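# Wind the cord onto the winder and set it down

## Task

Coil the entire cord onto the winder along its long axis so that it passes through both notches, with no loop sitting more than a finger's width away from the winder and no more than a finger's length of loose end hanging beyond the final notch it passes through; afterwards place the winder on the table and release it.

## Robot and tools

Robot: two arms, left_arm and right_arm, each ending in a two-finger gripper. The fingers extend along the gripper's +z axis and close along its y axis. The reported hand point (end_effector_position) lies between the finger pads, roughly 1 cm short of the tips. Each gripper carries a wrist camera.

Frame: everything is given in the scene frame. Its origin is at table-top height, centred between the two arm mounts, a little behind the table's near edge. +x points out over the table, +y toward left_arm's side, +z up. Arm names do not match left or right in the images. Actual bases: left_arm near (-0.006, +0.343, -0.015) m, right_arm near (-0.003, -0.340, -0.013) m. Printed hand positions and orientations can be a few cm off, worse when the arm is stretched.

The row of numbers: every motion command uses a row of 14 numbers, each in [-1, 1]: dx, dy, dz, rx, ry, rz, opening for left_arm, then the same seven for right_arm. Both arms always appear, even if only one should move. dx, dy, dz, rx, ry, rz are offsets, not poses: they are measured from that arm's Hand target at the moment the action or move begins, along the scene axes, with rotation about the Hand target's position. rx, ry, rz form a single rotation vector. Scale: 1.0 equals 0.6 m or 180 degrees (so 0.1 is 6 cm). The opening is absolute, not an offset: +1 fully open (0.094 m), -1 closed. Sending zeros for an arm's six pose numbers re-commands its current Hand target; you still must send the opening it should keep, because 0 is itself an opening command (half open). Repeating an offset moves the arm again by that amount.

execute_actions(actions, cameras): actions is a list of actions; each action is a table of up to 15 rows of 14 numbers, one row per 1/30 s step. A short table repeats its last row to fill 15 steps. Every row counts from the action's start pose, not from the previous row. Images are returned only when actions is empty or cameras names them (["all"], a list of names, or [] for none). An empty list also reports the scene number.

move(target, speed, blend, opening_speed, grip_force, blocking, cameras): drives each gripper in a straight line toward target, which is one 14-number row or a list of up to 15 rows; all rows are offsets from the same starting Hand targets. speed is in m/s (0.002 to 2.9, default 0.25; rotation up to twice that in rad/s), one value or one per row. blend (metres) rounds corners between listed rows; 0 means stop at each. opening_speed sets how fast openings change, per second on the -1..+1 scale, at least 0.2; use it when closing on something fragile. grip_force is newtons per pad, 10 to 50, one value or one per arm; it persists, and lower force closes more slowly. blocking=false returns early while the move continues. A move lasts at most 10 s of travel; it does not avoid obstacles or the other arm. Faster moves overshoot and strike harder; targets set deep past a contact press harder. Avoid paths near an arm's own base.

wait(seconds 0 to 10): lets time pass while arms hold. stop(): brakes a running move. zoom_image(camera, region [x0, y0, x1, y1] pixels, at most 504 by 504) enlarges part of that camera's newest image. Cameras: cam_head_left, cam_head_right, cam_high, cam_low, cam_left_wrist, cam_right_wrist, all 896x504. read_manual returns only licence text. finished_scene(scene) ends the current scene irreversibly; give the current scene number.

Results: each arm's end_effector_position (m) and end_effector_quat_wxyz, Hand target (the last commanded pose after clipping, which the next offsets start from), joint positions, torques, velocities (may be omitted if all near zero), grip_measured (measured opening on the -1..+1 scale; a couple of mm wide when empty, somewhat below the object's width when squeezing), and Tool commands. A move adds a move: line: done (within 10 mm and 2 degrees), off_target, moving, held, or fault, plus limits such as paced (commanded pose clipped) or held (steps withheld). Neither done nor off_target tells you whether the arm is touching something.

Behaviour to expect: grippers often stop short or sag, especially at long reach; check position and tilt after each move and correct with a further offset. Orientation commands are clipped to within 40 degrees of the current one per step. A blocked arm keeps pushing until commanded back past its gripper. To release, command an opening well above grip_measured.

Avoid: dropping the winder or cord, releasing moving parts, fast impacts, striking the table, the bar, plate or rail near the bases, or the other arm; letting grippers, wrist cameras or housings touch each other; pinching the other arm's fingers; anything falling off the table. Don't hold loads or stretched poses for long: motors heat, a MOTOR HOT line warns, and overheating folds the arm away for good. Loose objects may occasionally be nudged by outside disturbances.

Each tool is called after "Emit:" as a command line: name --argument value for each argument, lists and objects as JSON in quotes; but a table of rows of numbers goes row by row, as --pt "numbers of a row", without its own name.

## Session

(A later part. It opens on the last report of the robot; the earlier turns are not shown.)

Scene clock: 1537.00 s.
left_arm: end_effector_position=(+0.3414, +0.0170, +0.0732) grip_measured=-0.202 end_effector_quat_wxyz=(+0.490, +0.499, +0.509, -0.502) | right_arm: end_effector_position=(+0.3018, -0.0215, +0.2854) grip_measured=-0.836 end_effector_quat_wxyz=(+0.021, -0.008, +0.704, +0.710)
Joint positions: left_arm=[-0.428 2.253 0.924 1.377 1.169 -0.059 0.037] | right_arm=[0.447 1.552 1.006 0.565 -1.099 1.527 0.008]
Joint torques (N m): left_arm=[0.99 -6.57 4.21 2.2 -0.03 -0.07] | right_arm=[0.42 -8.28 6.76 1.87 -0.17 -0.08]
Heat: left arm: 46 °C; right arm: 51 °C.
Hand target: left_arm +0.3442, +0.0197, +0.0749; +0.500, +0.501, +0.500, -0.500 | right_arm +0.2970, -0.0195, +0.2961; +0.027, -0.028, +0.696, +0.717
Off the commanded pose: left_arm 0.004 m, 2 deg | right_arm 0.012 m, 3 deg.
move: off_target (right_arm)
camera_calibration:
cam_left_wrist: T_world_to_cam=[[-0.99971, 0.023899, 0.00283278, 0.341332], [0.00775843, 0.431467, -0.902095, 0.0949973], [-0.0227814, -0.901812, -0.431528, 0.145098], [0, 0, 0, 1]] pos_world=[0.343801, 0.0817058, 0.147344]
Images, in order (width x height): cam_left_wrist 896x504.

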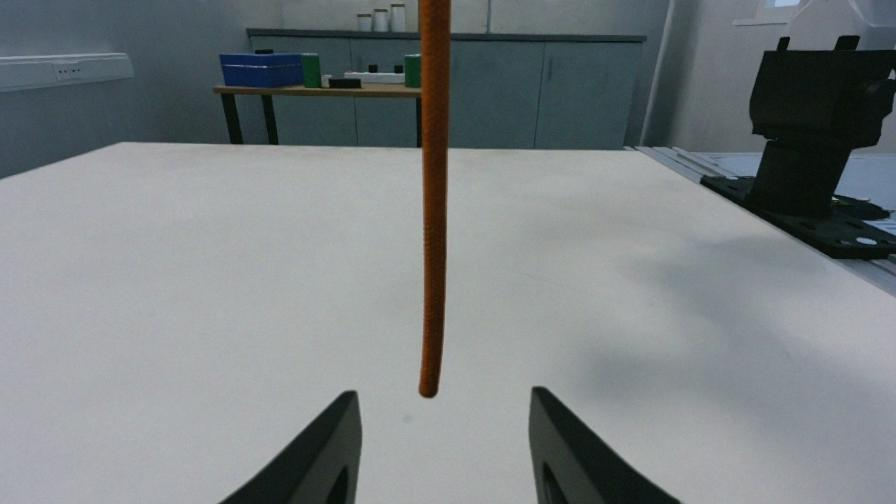

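Emit:
move --target '[0.0067, 0.0063, 0.04, 0, 0, 0, -0.2, 0, 0, 0, 0, 0, 0, -0.93]' --speed 0.1 --cameras '["cam_left_wrist"]'

Emit:
zoom_image --camera "cam_left_wrist" --region '[340, 380, 560, 504]'

Scene clock: 1600.00 s.
left_arm: end_effector_position=(+0.3449, +0.0220, +0.0744) grip_measured=-0.202 end_effector_quat_wxyz=(+0.482, +0.492, +0.519, -0.505) | right_arm: end_effector_position=(+0.3018, -0.0215, +0.2854) grip_measured=-0.836 end_effector_quat_wxyz=(+0.021, -0.008, +0.704, +0.710)
Joint positions: left_arm=[-0.413 2.239 0.924 1.343 1.178 -0.068 0.037] | right_arm=[0.447 1.552 1.006 0.565 -1.099 1.527 0.008]
Joint torques (N m): left_arm=[0.94 -11.26 4.62 1.75 0.04 -0.08] | right_arm=[0.16 -8.2 6.54 1.83 -0.18 -0.01]
Heat: left arm: 44 °C; right arm: 51 °C.
Hand target: left_arm +0.3483, +0.0236, +0.0990; +0.500, +0.500, +0.500, -0.500 | right_arm +0.2970, -0.0195, +0.2961; +0.027, -0.028, +0.696, +0.717
Off the commanded pose: left_arm 0.025 m, 3 deg | right_arm 0.012 m, 3 deg.
move: off_target (left_arm, right_arm)
camera_calibration:
cam_left_wrist: T_world_to_cam=[[-0.999394, 0.0168885, 0.0304466, 0.342706], [-0.0199547, 0.438762, -0.898382, 0.102912], [-0.0285311, -0.898445, -0.438159, 0.152658], [0, 0, 0, 1]] pos_world=[0.348907, 0.0862129, 0.148909]
Images, in order (width x height): cam_left_wrist 896x504.

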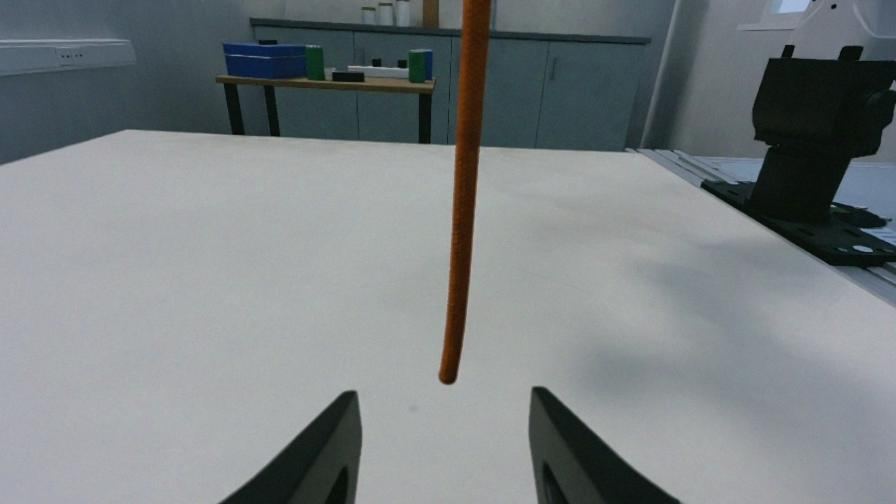

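Scaled by 2.291 from the camera's 896x504 image, which has a finer 1280x720 frame.

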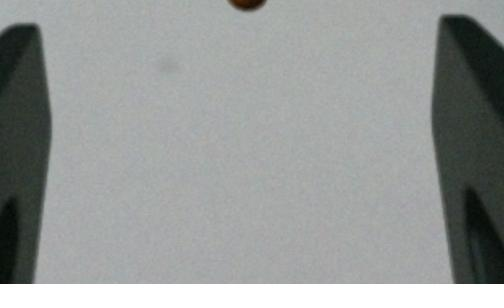

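Emit:
move --target '[0, 0, 0.02, 0, 0, 0, -0.2, 0, 0, 0, 0, 0, 0, -0.93]' --speed 0.1 --cameras '["cam_left_wrist"]'

Emit:
zoom_image --camera "cam_left_wrist" --region '[340, 380, 560, 504]'

Scene clock: 1605.87 s.
left_arm: end_effector_position=(+0.3452, +0.0215, +0.0868) grip_measured=-0.202 end_effector_quat_wxyz=(+0.482, +0.492, +0.519, -0.506) | right_arm: end_effector_position=(+0.3018, -0.0215, +0.2854) grip_measured=-0.836 end_effector_quat_wxyz=(+0.021, -0.008, +0.704, +0.710)
Joint positions: left_arm=[-0.413 2.196 0.924 1.302 1.179 -0.07 0.037] | right_arm=[0.447 1.552 1.006 0.565 -1.099 1.527 0.008]
Joint torques (N m): left_arm=[1.05 -11.1 4.86 1.77 0.04 -0.07] | right_arm=[0.21 -8.42 6.58 1.84 -0.16 -0.12]
Heat: left arm: 47 °C; right arm: 51 °C.
Hand target: left_arm +0.3483, +0.0236, +0.1111; +0.500, +0.501, +0.500, -0.500 | right_arm +0.2970, -0.0195, +0.2961; +0.027, -0.028, +0.696, +0.717
Off the commanded pose: left_arm 0.024 m, 3 deg | right_arm 0.012 m, 3 deg.
move: off_target (left_arm, right_arm)
camera_calibration:
cam_left_wrist: T_world_to_cam=[[-0.99938, 0.0181605, 0.0301569, 0.342571], [-0.0191589, 0.438086, -0.898729, 0.114158], [-0.0295327, -0.898749, -0.437467, 0.157824], [0, 0, 0, 1]] pos_world=[0.349207, 0.0856114, 0.161309]
Images, in order (width x height): cam_left_wrist 896x504.

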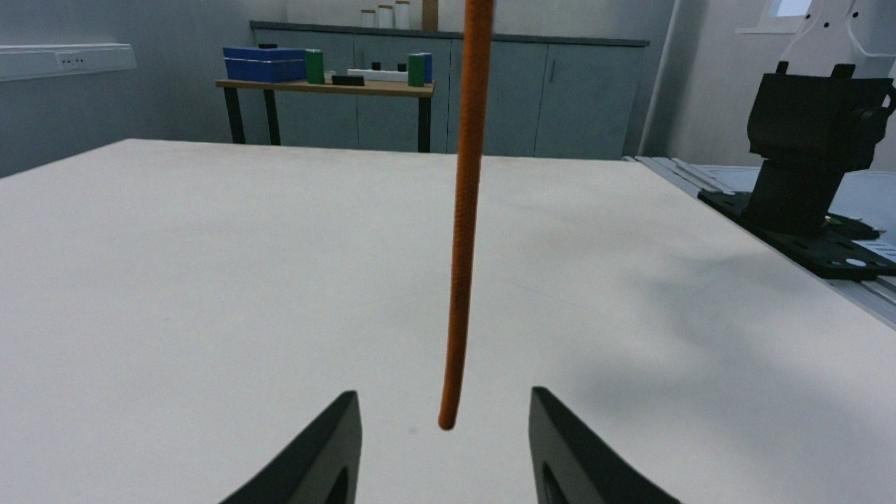

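Scaled by 2.291 from the camera's 896x504 image, which has a finer 1280x720 frame.

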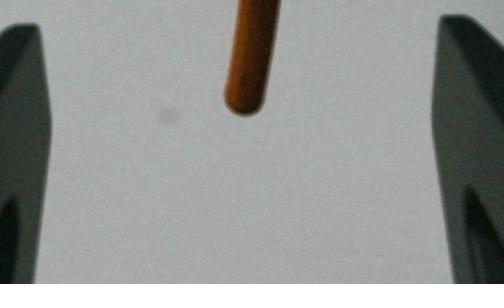

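Emit:
move --target '[0, 0, 0.0175, 0, 0, 0, -0.2, 0, 0, 0, 0, 0, 0, -0.93]' --speed 0.1 --cameras '["cam_left_wrist"]'

Emit:
zoom_image --camera "cam_left_wrist" --region '[340, 380, 560, 504]'

Scene clock: 1611.47 s.
left_arm: end_effector_position=(+0.3450, +0.0211, +0.0967) grip_measured=-0.202 end_effector_quat_wxyz=(+0.481, +0.492, +0.519, -0.506) | right_arm: end_effector_position=(+0.3018, -0.0215, +0.2854) grip_measured=-0.836 end_effector_quat_wxyz=(+0.021, -0.008, +0.704, +0.710)
Joint positions: left_arm=[-0.413 2.161 0.924 1.265 1.18 -0.07 0.037] | right_arm=[0.447 1.552 1.006 0.565 -1.099 1.527 0.008]
Joint torques (N m): left_arm=[1.11 -10.99 5.15 1.74 0.03 -0.07] | right_arm=[0.2 -8.2 6.65 1.82 -0.17 -0.14]
Heat: left arm: 48 °C; right arm: 51 °C.
Hand target: left_arm +0.3482, +0.0236, +0.1215; +0.500, +0.501, +0.500, -0.500 | right_arm +0.2970, -0.0195, +0.2961; +0.027, -0.028, +0.696, +0.717
Off the commanded pose: left_arm 0.025 m, 3 deg | right_arm 0.012 m, 3 deg.
move: off_target (left_arm, right_arm)
camera_calibration:
cam_left_wrist: T_world_to_cam=[[-0.999305, 0.0191405, 0.0319935, 0.341854], [-0.0203619, 0.438655, -0.898425, 0.123505], [-0.0312304, -0.898452, -0.43796, 0.162535], [0, 0, 0, 1]] pos_world=[0.349207, 0.08531, 0.171207]
Images, in order (width x height): cam_left_wrist 896x504.

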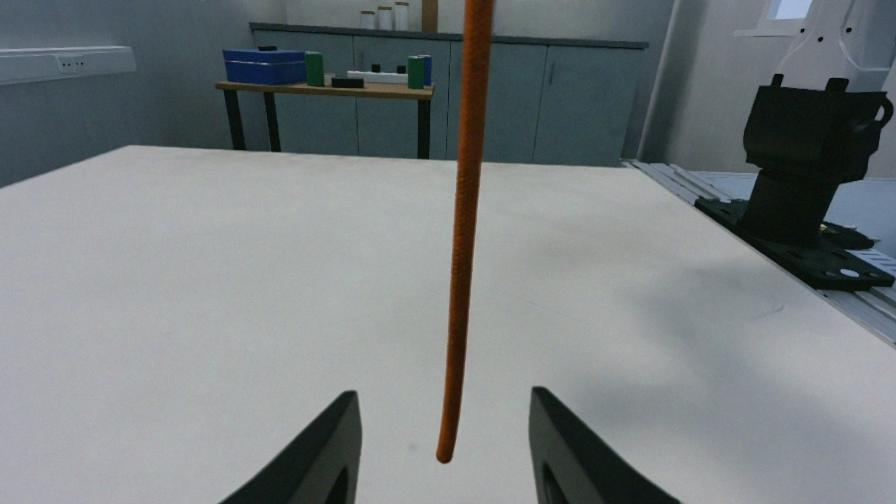

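Scaled by 2.291 from the camera's 896x504 image, which has a finer 1280x720 frame.

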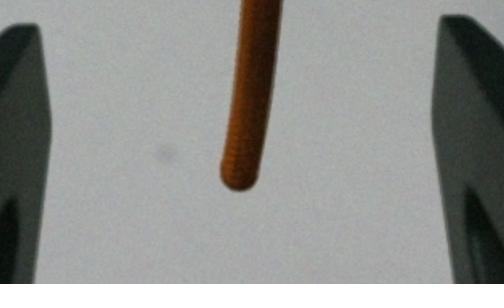

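Emit:
move --target '[0, 0, 0, 0, 0, 0, -1.0, 0, 0, 0, 0, 0, 0, -0.93]' --speed 0.1 --cameras '["cam_left_wrist", "cam_low"]'

Emit:
zoom_image --camera "cam_left_wrist" --region '[340, 320, 560, 444]'

Scene clock: 1618.07 s.
left_arm: end_effector_position=(+0.3450, +0.0211, +0.0965) grip_measured=-0.967 end_effector_quat_wxyz=(+0.481, +0.492, +0.520, -0.506) | right_arm: end_effector_position=(+0.3018, -0.0215, +0.2854) grip_measured=-0.836 end_effector_quat_wxyz=(+0.021, -0.008, +0.704, +0.710)
Joint positions: left_arm=[-0.413 2.161 0.924 1.263 1.18 -0.07 0.002] | right_arm=[0.447 1.552 1.006 0.565 -1.099 1.527 0.008]
Joint torques (N m): left_arm=[1.13 -11.04 5.12 1.76 0.05 -0.06] | right_arm=[0.31 -7.95 6.63 1.8 -0.15 -0.09]
Heat: left arm: 50 °C; right arm: 51 °C.
Hand target: left_arm +0.3483, +0.0236, +0.1214; +0.500, +0.500, +0.500, -0.500 | right_arm +0.2970, -0.0195, +0.2961; +0.027, -0.028, +0.696, +0.717
Off the commanded pose: left_arm 0.025 m, 3 deg | right_arm 0.012 m, 3 deg.
move: off_target (left_arm, right_arm)
camera_calibration:
cam_left_wrist: T_world_to_cam=[[-0.999259, 0.019088, 0.0334361, 0.341705], [-0.0216623, 0.439206, -0.898125, 0.123726], [-0.0318288, -0.898184, -0.438467, 0.162632], [0, 0, 0, 1]] pos_world=[0.349308, 0.0852099, 0.171005]
Images, in order (width x height): cam_low 896x504, cam_left_wrist 896x504.

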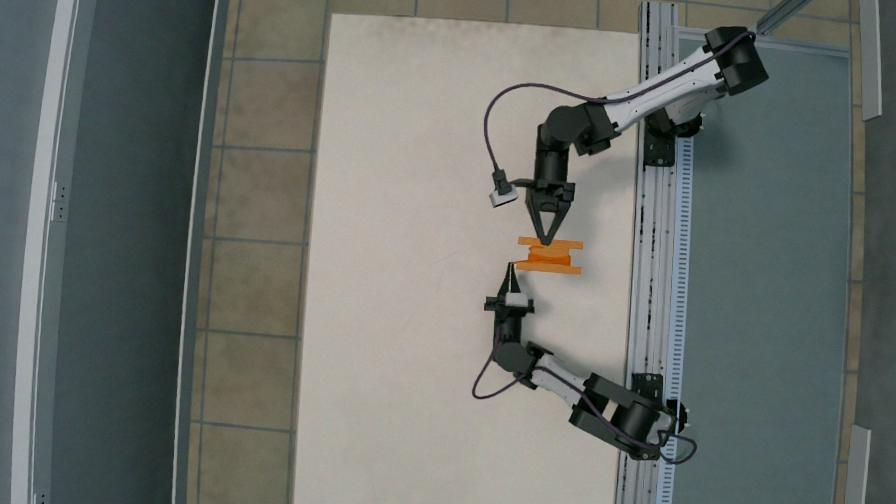

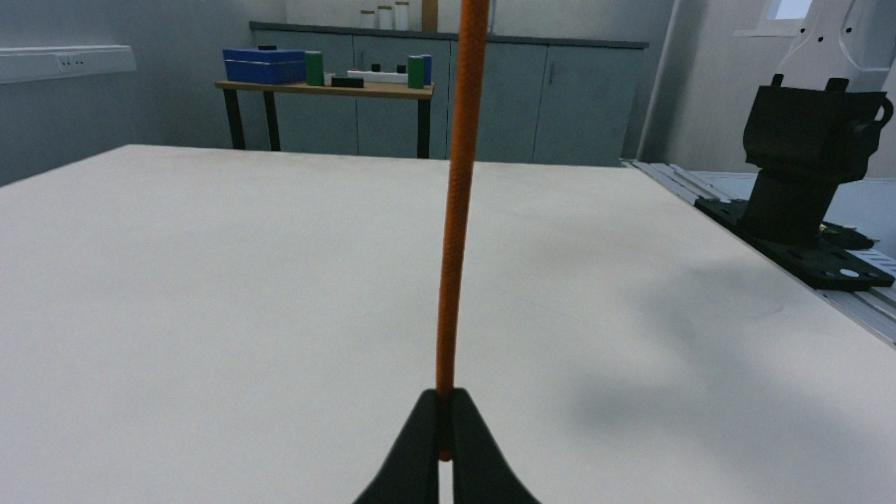

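Scaled by 2.291 from the camera's 896x504 image, which has a finer 1280x720 frame.

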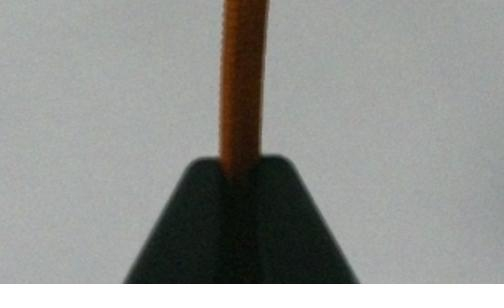

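Emit:
move --target '[-0.2388, -0.0193, 0.0843, 0, 0, 0, -1.0, 0, 0, 0, 0, 0, 0, -0.93]' --speed 0.15 --cameras '["cam_left_wrist"]'

Scene clock: 1706.37 s.
left_arm: end_effector_position=(+0.2056, +0.0111, +0.1623) grip_measured=-0.967 end_effector_quat_wxyz=(+0.482, +0.497, +0.512, -0.509) | right_arm: end_effector_position=(+0.3017, -0.0215, +0.2854) grip_measured=-0.836 end_effector_quat_wxyz=(+0.021, -0.009, +0.704, +0.710)
Joint positions: left_arm=[-0.642 1.586 0.476 1.141 0.966 -0.059 0.002] | right_arm=[0.447 1.552 1.006 0.565 -1.099 1.527 0.008]
Joint torques (N m): left_arm=[-0.25 -6.38 4.4 1.91 -0.26 0.21] | right_arm=[0.23 -8.29 6.37 1.84 -0.19 -0.09]
Heat: left arm: 62 °C; right arm: 50 °C.
Hand target: left_arm +0.2049, +0.0120, +0.1720; +0.500, +0.501, +0.500, -0.500 | right_arm +0.2970, -0.0195, +0.2961; +0.027, -0.028, +0.696, +0.717
Off the commanded pose: left_arm 0.010 m, 3 deg | right_arm 0.012 m, 3 deg.
move: off_target (left_arm, right_arm)
camera_calibration:
cam_left_wrist: T_world_to_cam=[[-0.99916, 0.0344087, 0.0222658, 0.202062], [-0.00517727, 0.432958, -0.901399, 0.181424], [-0.0406561, -0.900757, -0.432416, 0.178953], [0, 0, 0, 1]] pos_world=[0.210107, 0.0756917, 0.236419]
Images, in order (width x height): cam_left_wrist 896x504.

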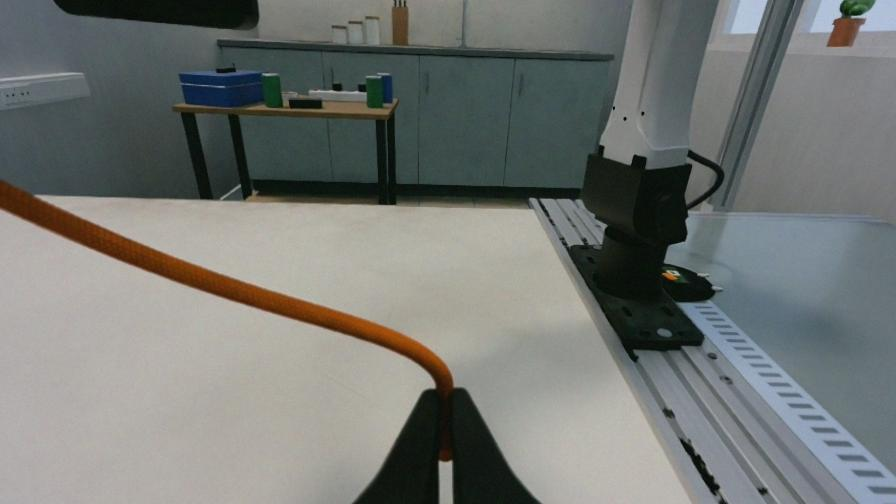

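Emit:
move --pt "-0.0748 -0.005 0.1133 0 0 0 -1.0 0 0 0 0 0 0 -0.93" --pt "-0.0882 -0.0067 0.1967 0 0 0 -1.0 0 0 0 0 0 0 -0.93" --speed 0.15 --blend '[0.02, 0]' --cameras '["cam_low", "cam_left_wrist", "cam_head_left"]'

Emit:
zoom_image --camera "cam_low" --region '[500, 220, 620, 310]'

Scene clock: 1716.70 s.
left_arm: end_effector_position=(+0.1527, +0.0083, +0.2700) grip_measured=-0.967 end_effector_quat_wxyz=(+0.474, +0.497, +0.521, -0.506) | right_arm: end_effector_position=(+0.3000, -0.0212, +0.2855) grip_measured=-0.836 end_effector_quat_wxyz=(+0.018, -0.012, +0.704, +0.710)
Joint positions: left_arm=[-0.785 1.083 0.648 0.432 0.818 -0.046 0.002] | right_arm=[0.447 1.552 1.006 0.566 -1.107 1.527 0.008]
Joint torques (N m): left_arm=[-0.51 -3.55 8.81 2.06 -0.22 0.2] | right_arm=[0.16 -8.24 6.67 1.81 -0.1 -0.11]
Heat: left arm: 57 °C; right arm: 50 °C.
Hand target: left_arm +0.1520, +0.0080, +0.2900; +0.500, +0.501, +0.500, -0.500 | right_arm +0.2971, -0.0196, +0.2960; +0.027, -0.028, +0.696, +0.717
Off the commanded pose: left_arm 0.020 m, 4 deg | right_arm 0.011 m, 2 deg.
move: off_target (left_arm, right_arm)
camera_calibration:
cam_left_wrist: T_world_to_cam=[[-0.998904, 0.0284388, 0.0371696, 0.142871], [-0.0203856, 0.450513, -0.892537, 0.27925], [-0.0421281, -0.892317, -0.449439, 0.225551], [0, 0, 0, 1]] pos_world=[0.157909, 0.0713946, 0.345302]
Images, in order (width x height): cam_head_left 896x504, cam_low 896x504, cam_left_wrist 896x504.

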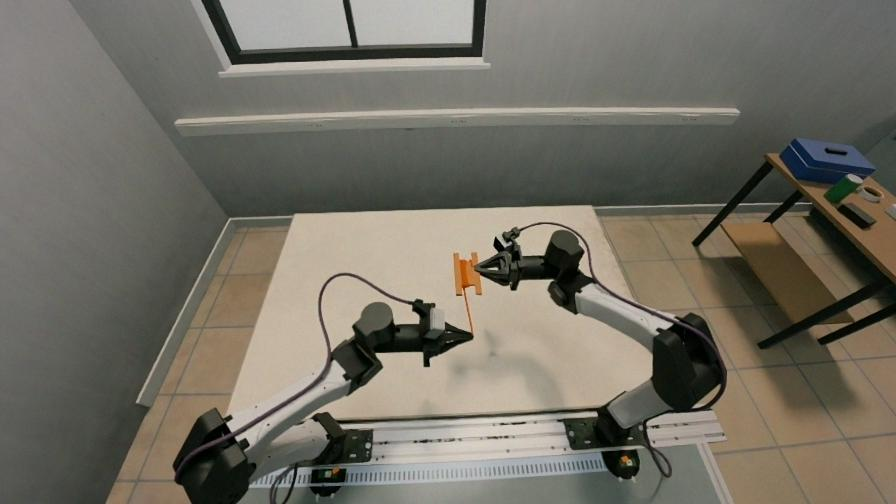

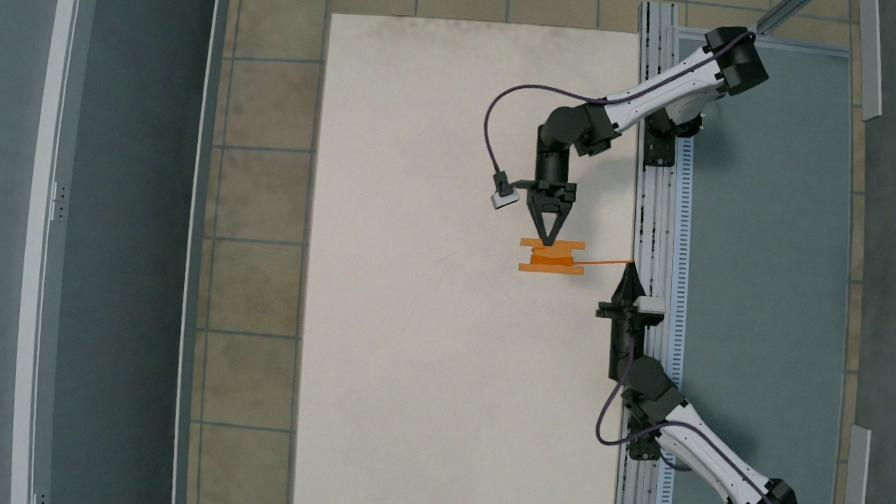

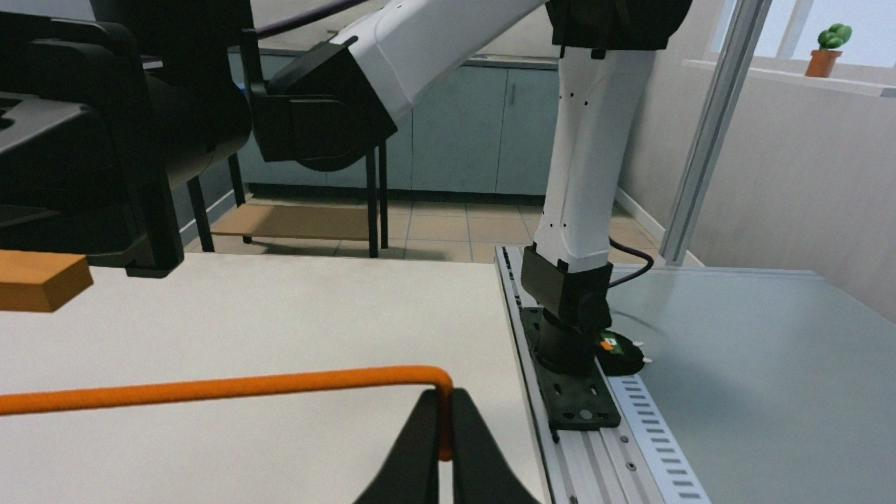

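Scaled by 4.200 from the camera's 896x504 image, which has a finer 1280x720 frame.

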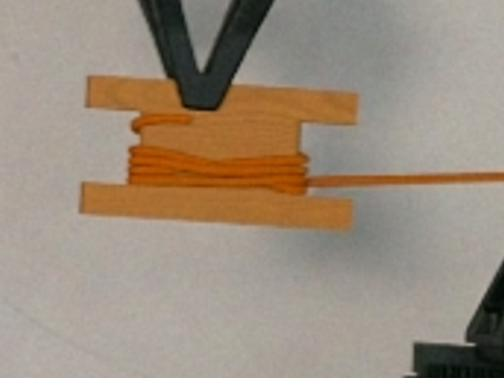

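Emit:
move --pt "0.035 -0.0033 0.0783 0 0 0 -1.0 0 0 0 0 0 0 -0.93" --pt "0.0783 -0.005 0.1267 0 0 0 -1.0 0 0 0 0 0 0 -0.93" --pt "0.155 -0.0067 0.1633 0 0 0 -1.0 0 0 0 0 0 0 -0.93" --speed 0.12 --blend '[0.015, 0.015, 0]' --cameras '["cam_low", "cam_left_wrist", "cam_high"]'

Emit:
zoom_image --camera "cam_low" --region '[500, 220, 620, 310]'

Emit:
zoom_image --camera "cam_high" --region '[400, 60, 560, 180]'

Scene clock: 1737.97 s.
left_arm: end_effector_position=(+0.2455, +0.0036, +0.3712) grip_measured=-0.967 end_effector_quat_wxyz=(+0.486, +0.494, +0.518, -0.501) | right_arm: end_effector_position=(+0.3000, -0.0212, +0.2867) grip_measured=-0.836 end_effector_quat_wxyz=(+0.020, -0.014, +0.703, +0.711)
Joint positions: left_arm=[-0.574 1.359 1.217 0.161 1.013 -0.046 0.002] | right_arm=[0.447 1.552 1.006 0.574 -1.107 1.528 0.008]
Joint torques (N m): left_arm=[0.54 -3.71 9.46 1.99 0.06 -0.01] | right_arm=[0.1 -8.09 6.46 1.73 -0.03 -0.07]
Heat: left arm: 50 °C; right arm: 50 °C.
Hand target: left_arm +0.2450, +0.0040, +0.3882; +0.500, +0.501, +0.500, -0.500 | right_arm +0.2971, -0.0196, +0.2961; +0.027, -0.028, +0.696, +0.717
Off the commanded pose: left_arm 0.017 m, 3 deg | right_arm 0.010 m, 2 deg.
move: off_target (left_arm)
camera_calibration:
cam_left_wrist: T_world_to_cam=[[-0.999748, 0.0128861, 0.0183717, 0.239179], [-0.0108382, 0.439598, -0.898129, 0.373375], [-0.0196496, -0.898102, -0.439347, 0.261479], [0, 0, 0, 1]] pos_world=[0.248304, 0.0676179, 0.445825]
Images, in order (width x height): cam_high 896x504, cam_low 896x504, cam_left_wrist 896x504.

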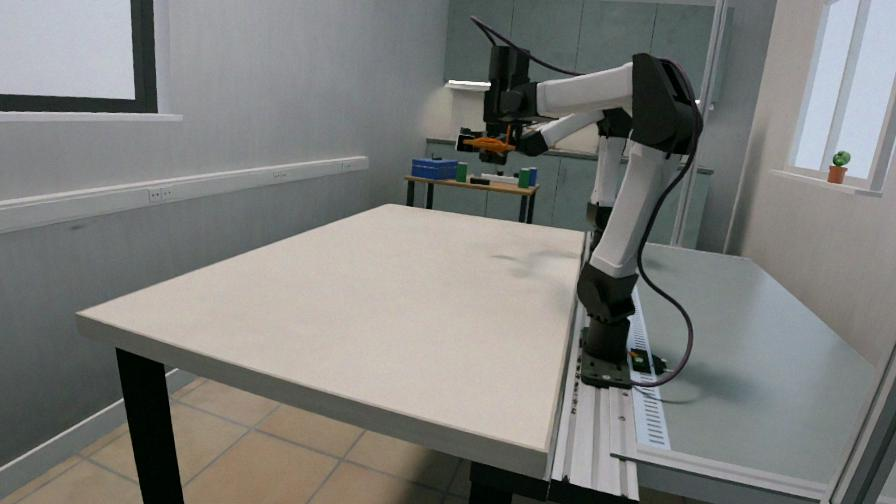

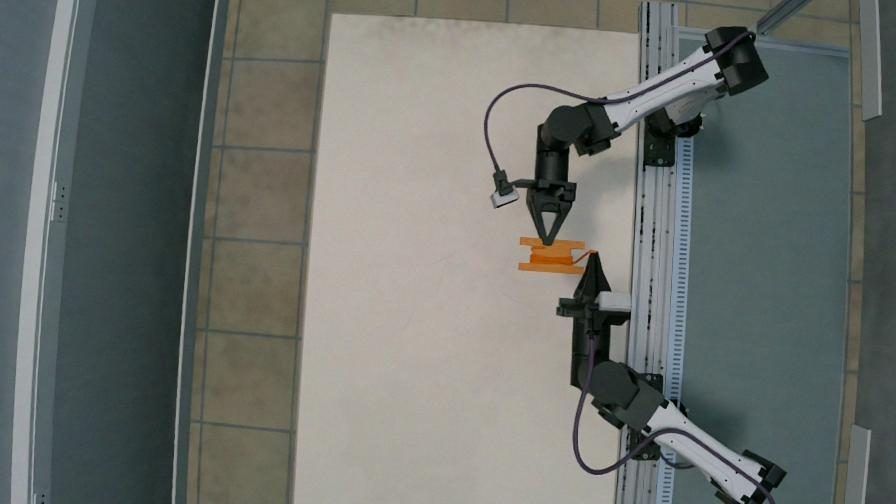

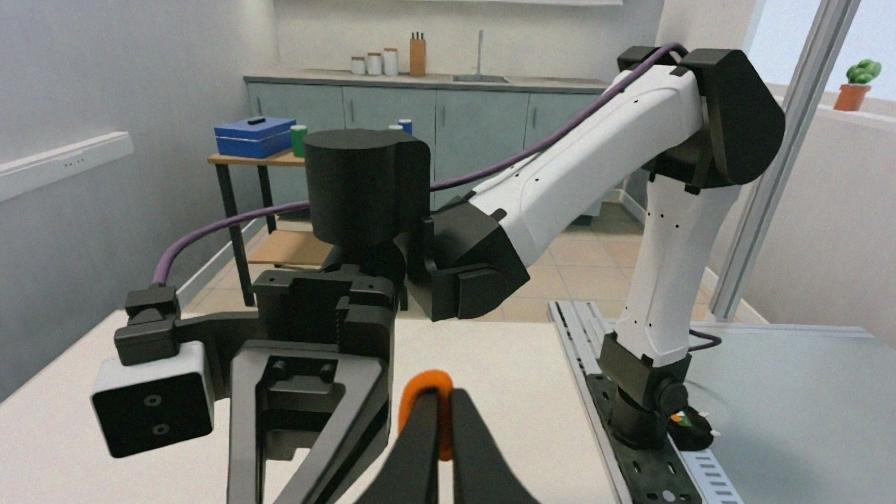

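Scaled by 4.200 from the camera's 896x504 image, which has a finer 1280x720 frame.

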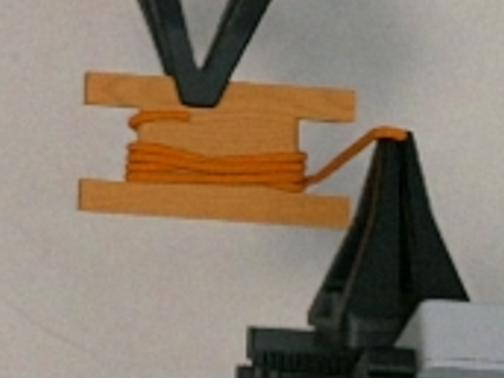

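Scaled by 3.150 from the camera's 896x504 image, which has a finer 1280x720 frame.

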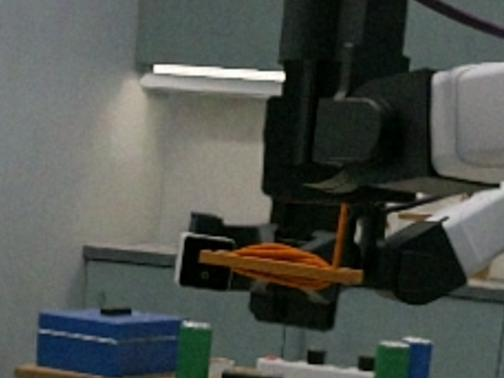

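Emit:
move --pt "0.0842 -0.0017 0.0 0 0 0 -1.0 0 0 0 0 0 0 -0.93" --pt "0.1533 -0.0017 -0.0403 0 0 0 -1.0 0 0 0 0 0 0 -0.93" --pt "0.1817 -0.0017 -0.0853 0 0 0 -1.0 0 0 0 0 0 0 -0.93" --speed 0.12 --blend '[0.015, 0.01, 0]' --cameras '["cam_low", "cam_left_wrist", "cam_high", "cam_head_left"]'

Emit:
zoom_image --camera "cam_low" --region '[480, 220, 600, 310]'

Emit:
zoom_image --camera "cam_high" --region '[400, 80, 540, 185]'

Emit:
zoom_image --camera "cam_head_left" --region '[400, 220, 520, 310]'

Scene clock: 1754.20 s.
left_arm: end_effector_position=(+0.3457, +0.0001, +0.3286) grip_measured=-0.967 end_effector_quat_wxyz=(+0.479, +0.503, +0.509, -0.509) | right_arm: end_effector_position=(+0.3022, -0.0213, +0.2873) grip_measured=-0.836 end_effector_quat_wxyz=(+0.025, -0.010, +0.702, +0.711)
Joint positions: left_arm=[-0.441 1.726 1.403 0.353 1.178 -0.056 0.002] | right_arm=[0.447 1.552 1.006 0.577 -1.095 1.529 0.008]
Joint torques (N m): left_arm=[1.26 -5.85 7.3 2.26 -0.23 -0.09] | right_arm=[0.27 -8.06 6.61 1.6 -0.24 -0.09]
Heat: left arm: 47 °C; right arm: 50 °C.
Hand target: left_arm +0.3541, +0.0029, +0.3367; +0.500, +0.501, +0.500, -0.500 | right_arm +0.2970, -0.0196, +0.2960; +0.027, -0.028, +0.696, +0.717
Off the commanded pose: left_arm 0.012 m, 3 deg | right_arm 0.010 m, 2 deg.
move: off_target (left_arm)
camera_calibration:
cam_left_wrist: T_world_to_cam=[[-0.998815, 0.0454588, 0.0173656, 0.340274], [0.00430429, 0.437988, -0.898971, 0.332781], [-0.048472, -0.897831, -0.437665, 0.251048], [0, 0, 0, 1]] pos_world=[0.350607, 0.0641758, 0.403126]
Images, in order (width x height): cam_head_left 896x504, cam_high 896x504, cam_low 896x504, cam_left_wrist 896x504.

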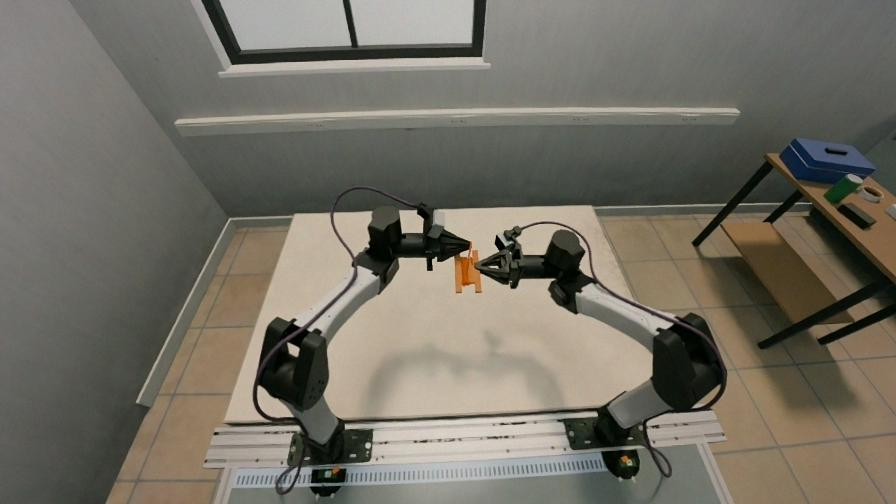

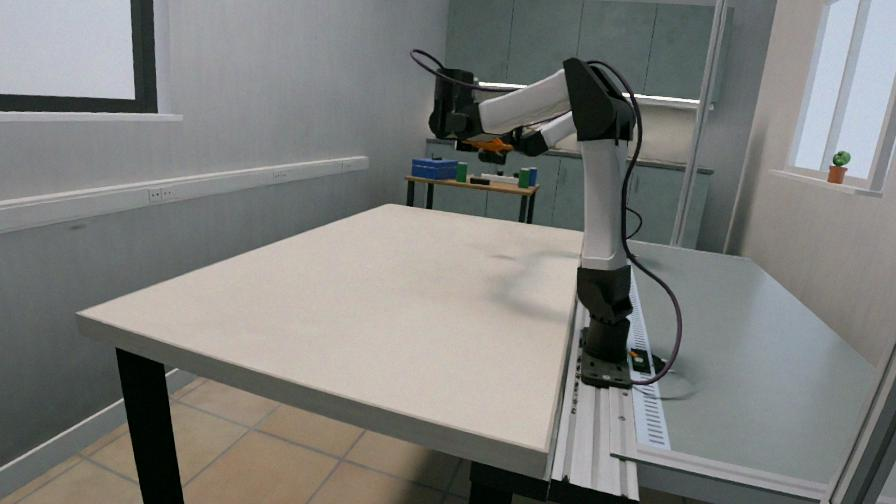

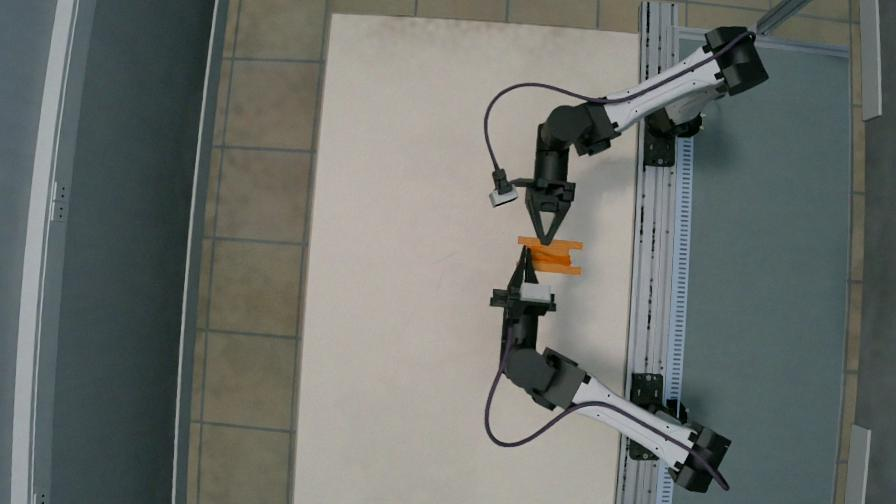

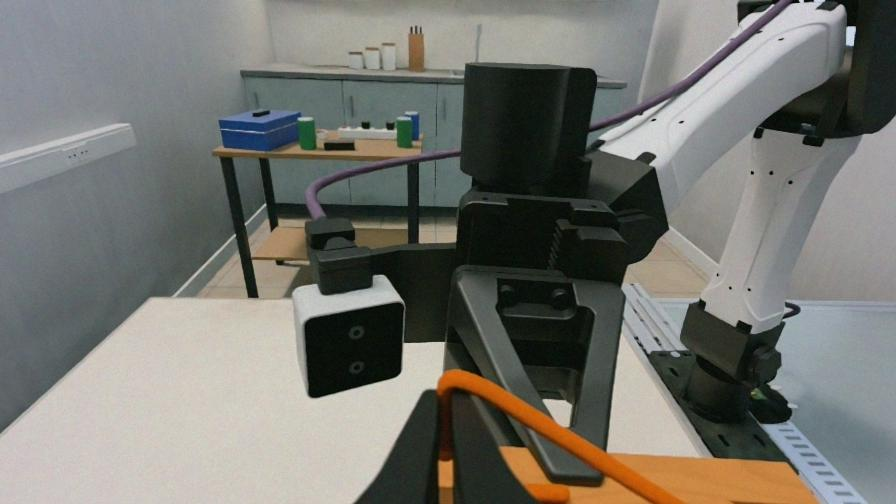

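Scaled by 4.200 from the camera's 896x504 image, which has a finer 1280x720 frame.

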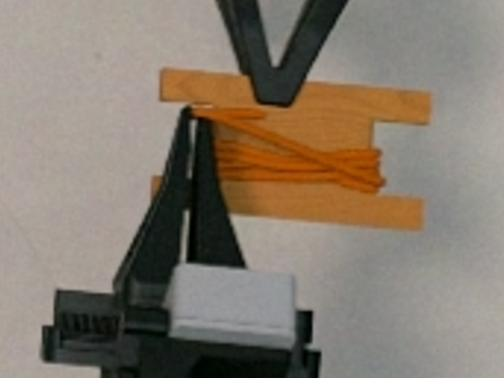

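Scaled by 3.600 from the camera's 896x504 image, which has a finer 1280x720 frame.

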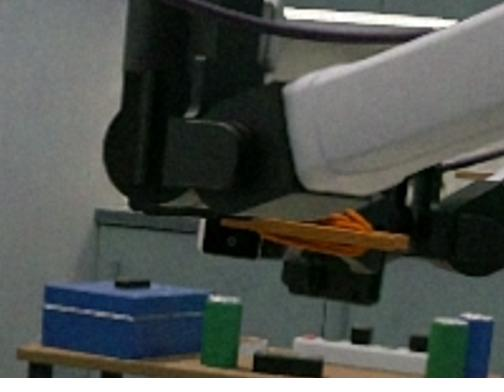

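Scaled by 4.200 from the camera's 896x504 image, which has a finer 1280x720 frame.

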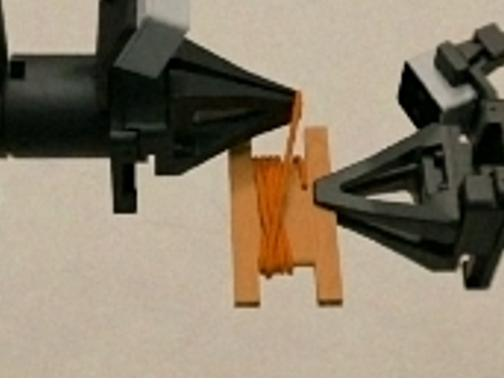

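Emit:
move --target '[0, 0, 0, 0, 0, 0, -0.5, 0, 0, 0, 0, 0, 0, -0.93]' --speed 0.1 --opening_speed 1.0 --cameras '["cam_low", "cam_left_wrist", "cam_head_left"]'

Emit:
zoom_image --camera "cam_low" --region '[480, 220, 600, 310]'

Emit:
zoom_image --camera "cam_head_left" --region '[400, 220, 520, 310]'

Scene clock: 1778.50 s.
left_arm: end_effector_position=(+0.3468, +0.0012, +0.3304) grip_measured=-0.502 end_effector_quat_wxyz=(+0.483, +0.502, +0.507, -0.508) | right_arm: end_effector_position=(+0.3016, -0.0213, +0.2872) grip_measured=-0.836 end_effector_quat_wxyz=(+0.023, -0.012, +0.702, +0.712)
Joint positions: left_arm=[-0.437 1.726 1.403 0.366 1.178 -0.061 0.023] | right_arm=[0.447 1.552 1.006 0.577 -1.099 1.529 0.008]
Joint torques (N m): left_arm=[0.87 -5.82 7.27 2.13 -0.25 -0.08] | right_arm=[0.13 -8.13 6.48 1.67 -0.16 -0.17]
Heat: left arm: 46 °C; right arm: 50 °C.
Hand target: left_arm +0.3541, +0.0029, +0.3368; +0.500, +0.501, +0.500, -0.500 | right_arm +0.2970, -0.0196, +0.2960; +0.027, -0.028, +0.696, +0.717
Off the commanded pose: left_arm 0.010 m, 2 deg | right_arm 0.010 m, 2 deg.
move: done
camera_calibration:
cam_left_wrist: T_world_to_cam=[[-0.99905, 0.0423658, 0.0101636, 0.343776], [0.0092171, 0.433526, -0.901094, 0.332904], [-0.0425818, -0.900145, -0.433505, 0.24948], [0, 0, 0, 1]] pos_world=[0.351005, 0.0656811, 0.404635]
Images, in order (width x height): cam_head_left 896x504, cam_low 896x504, cam_left_wrist 896x504.

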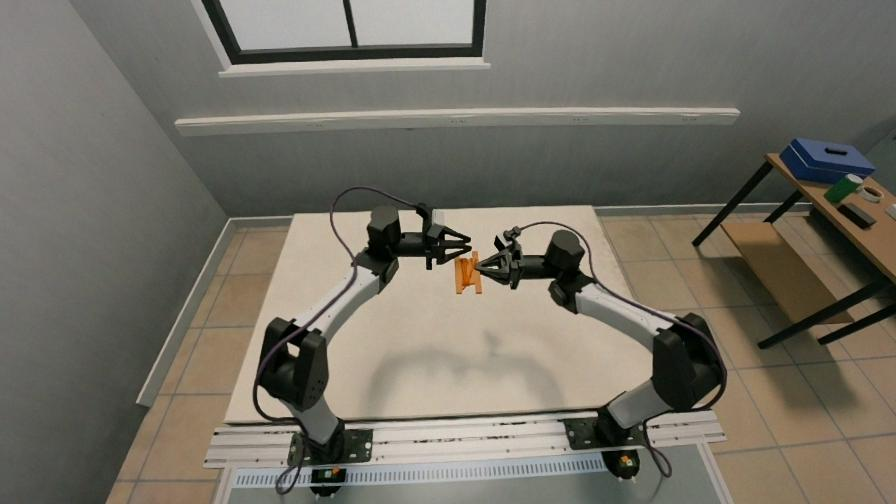

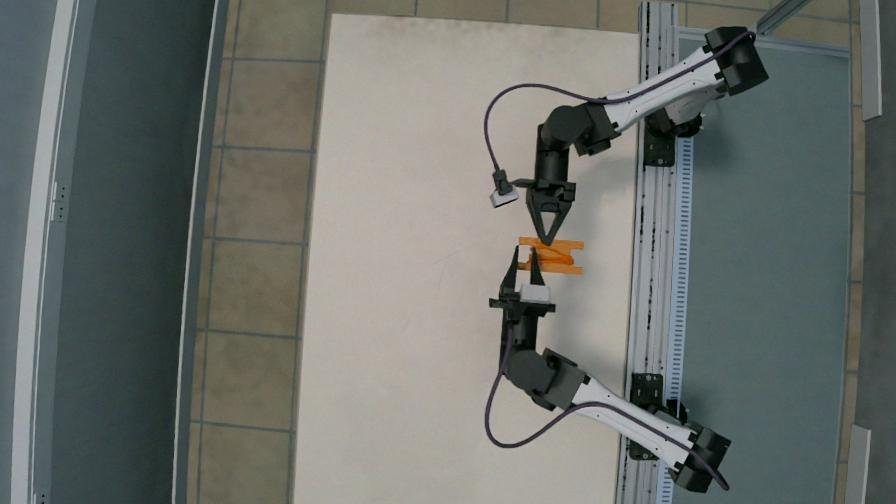

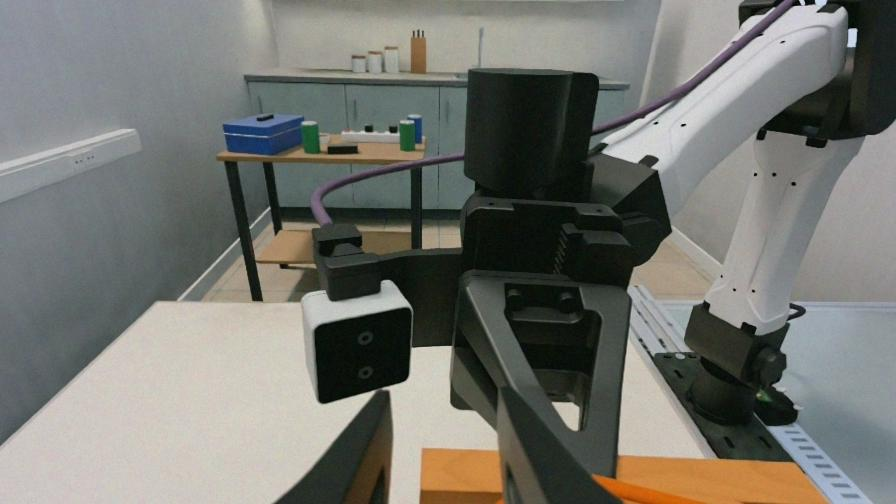

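Scaled by 4.200 from the camera's 896x504 image, which has a finer 1280x720 frame.

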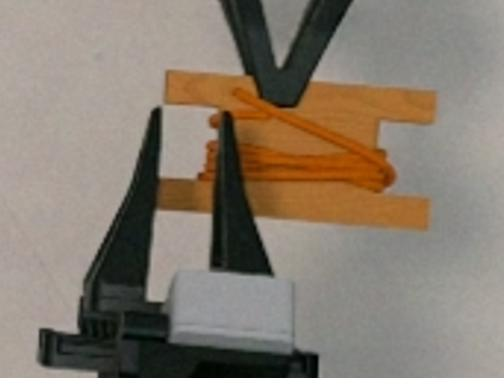

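Scaled by 4.200 from the camera's 896x504 image, which has a finer 1280x720 frame.

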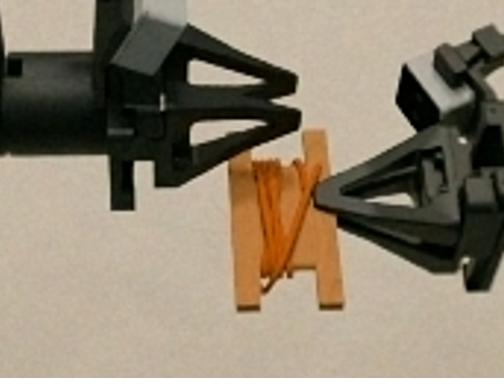

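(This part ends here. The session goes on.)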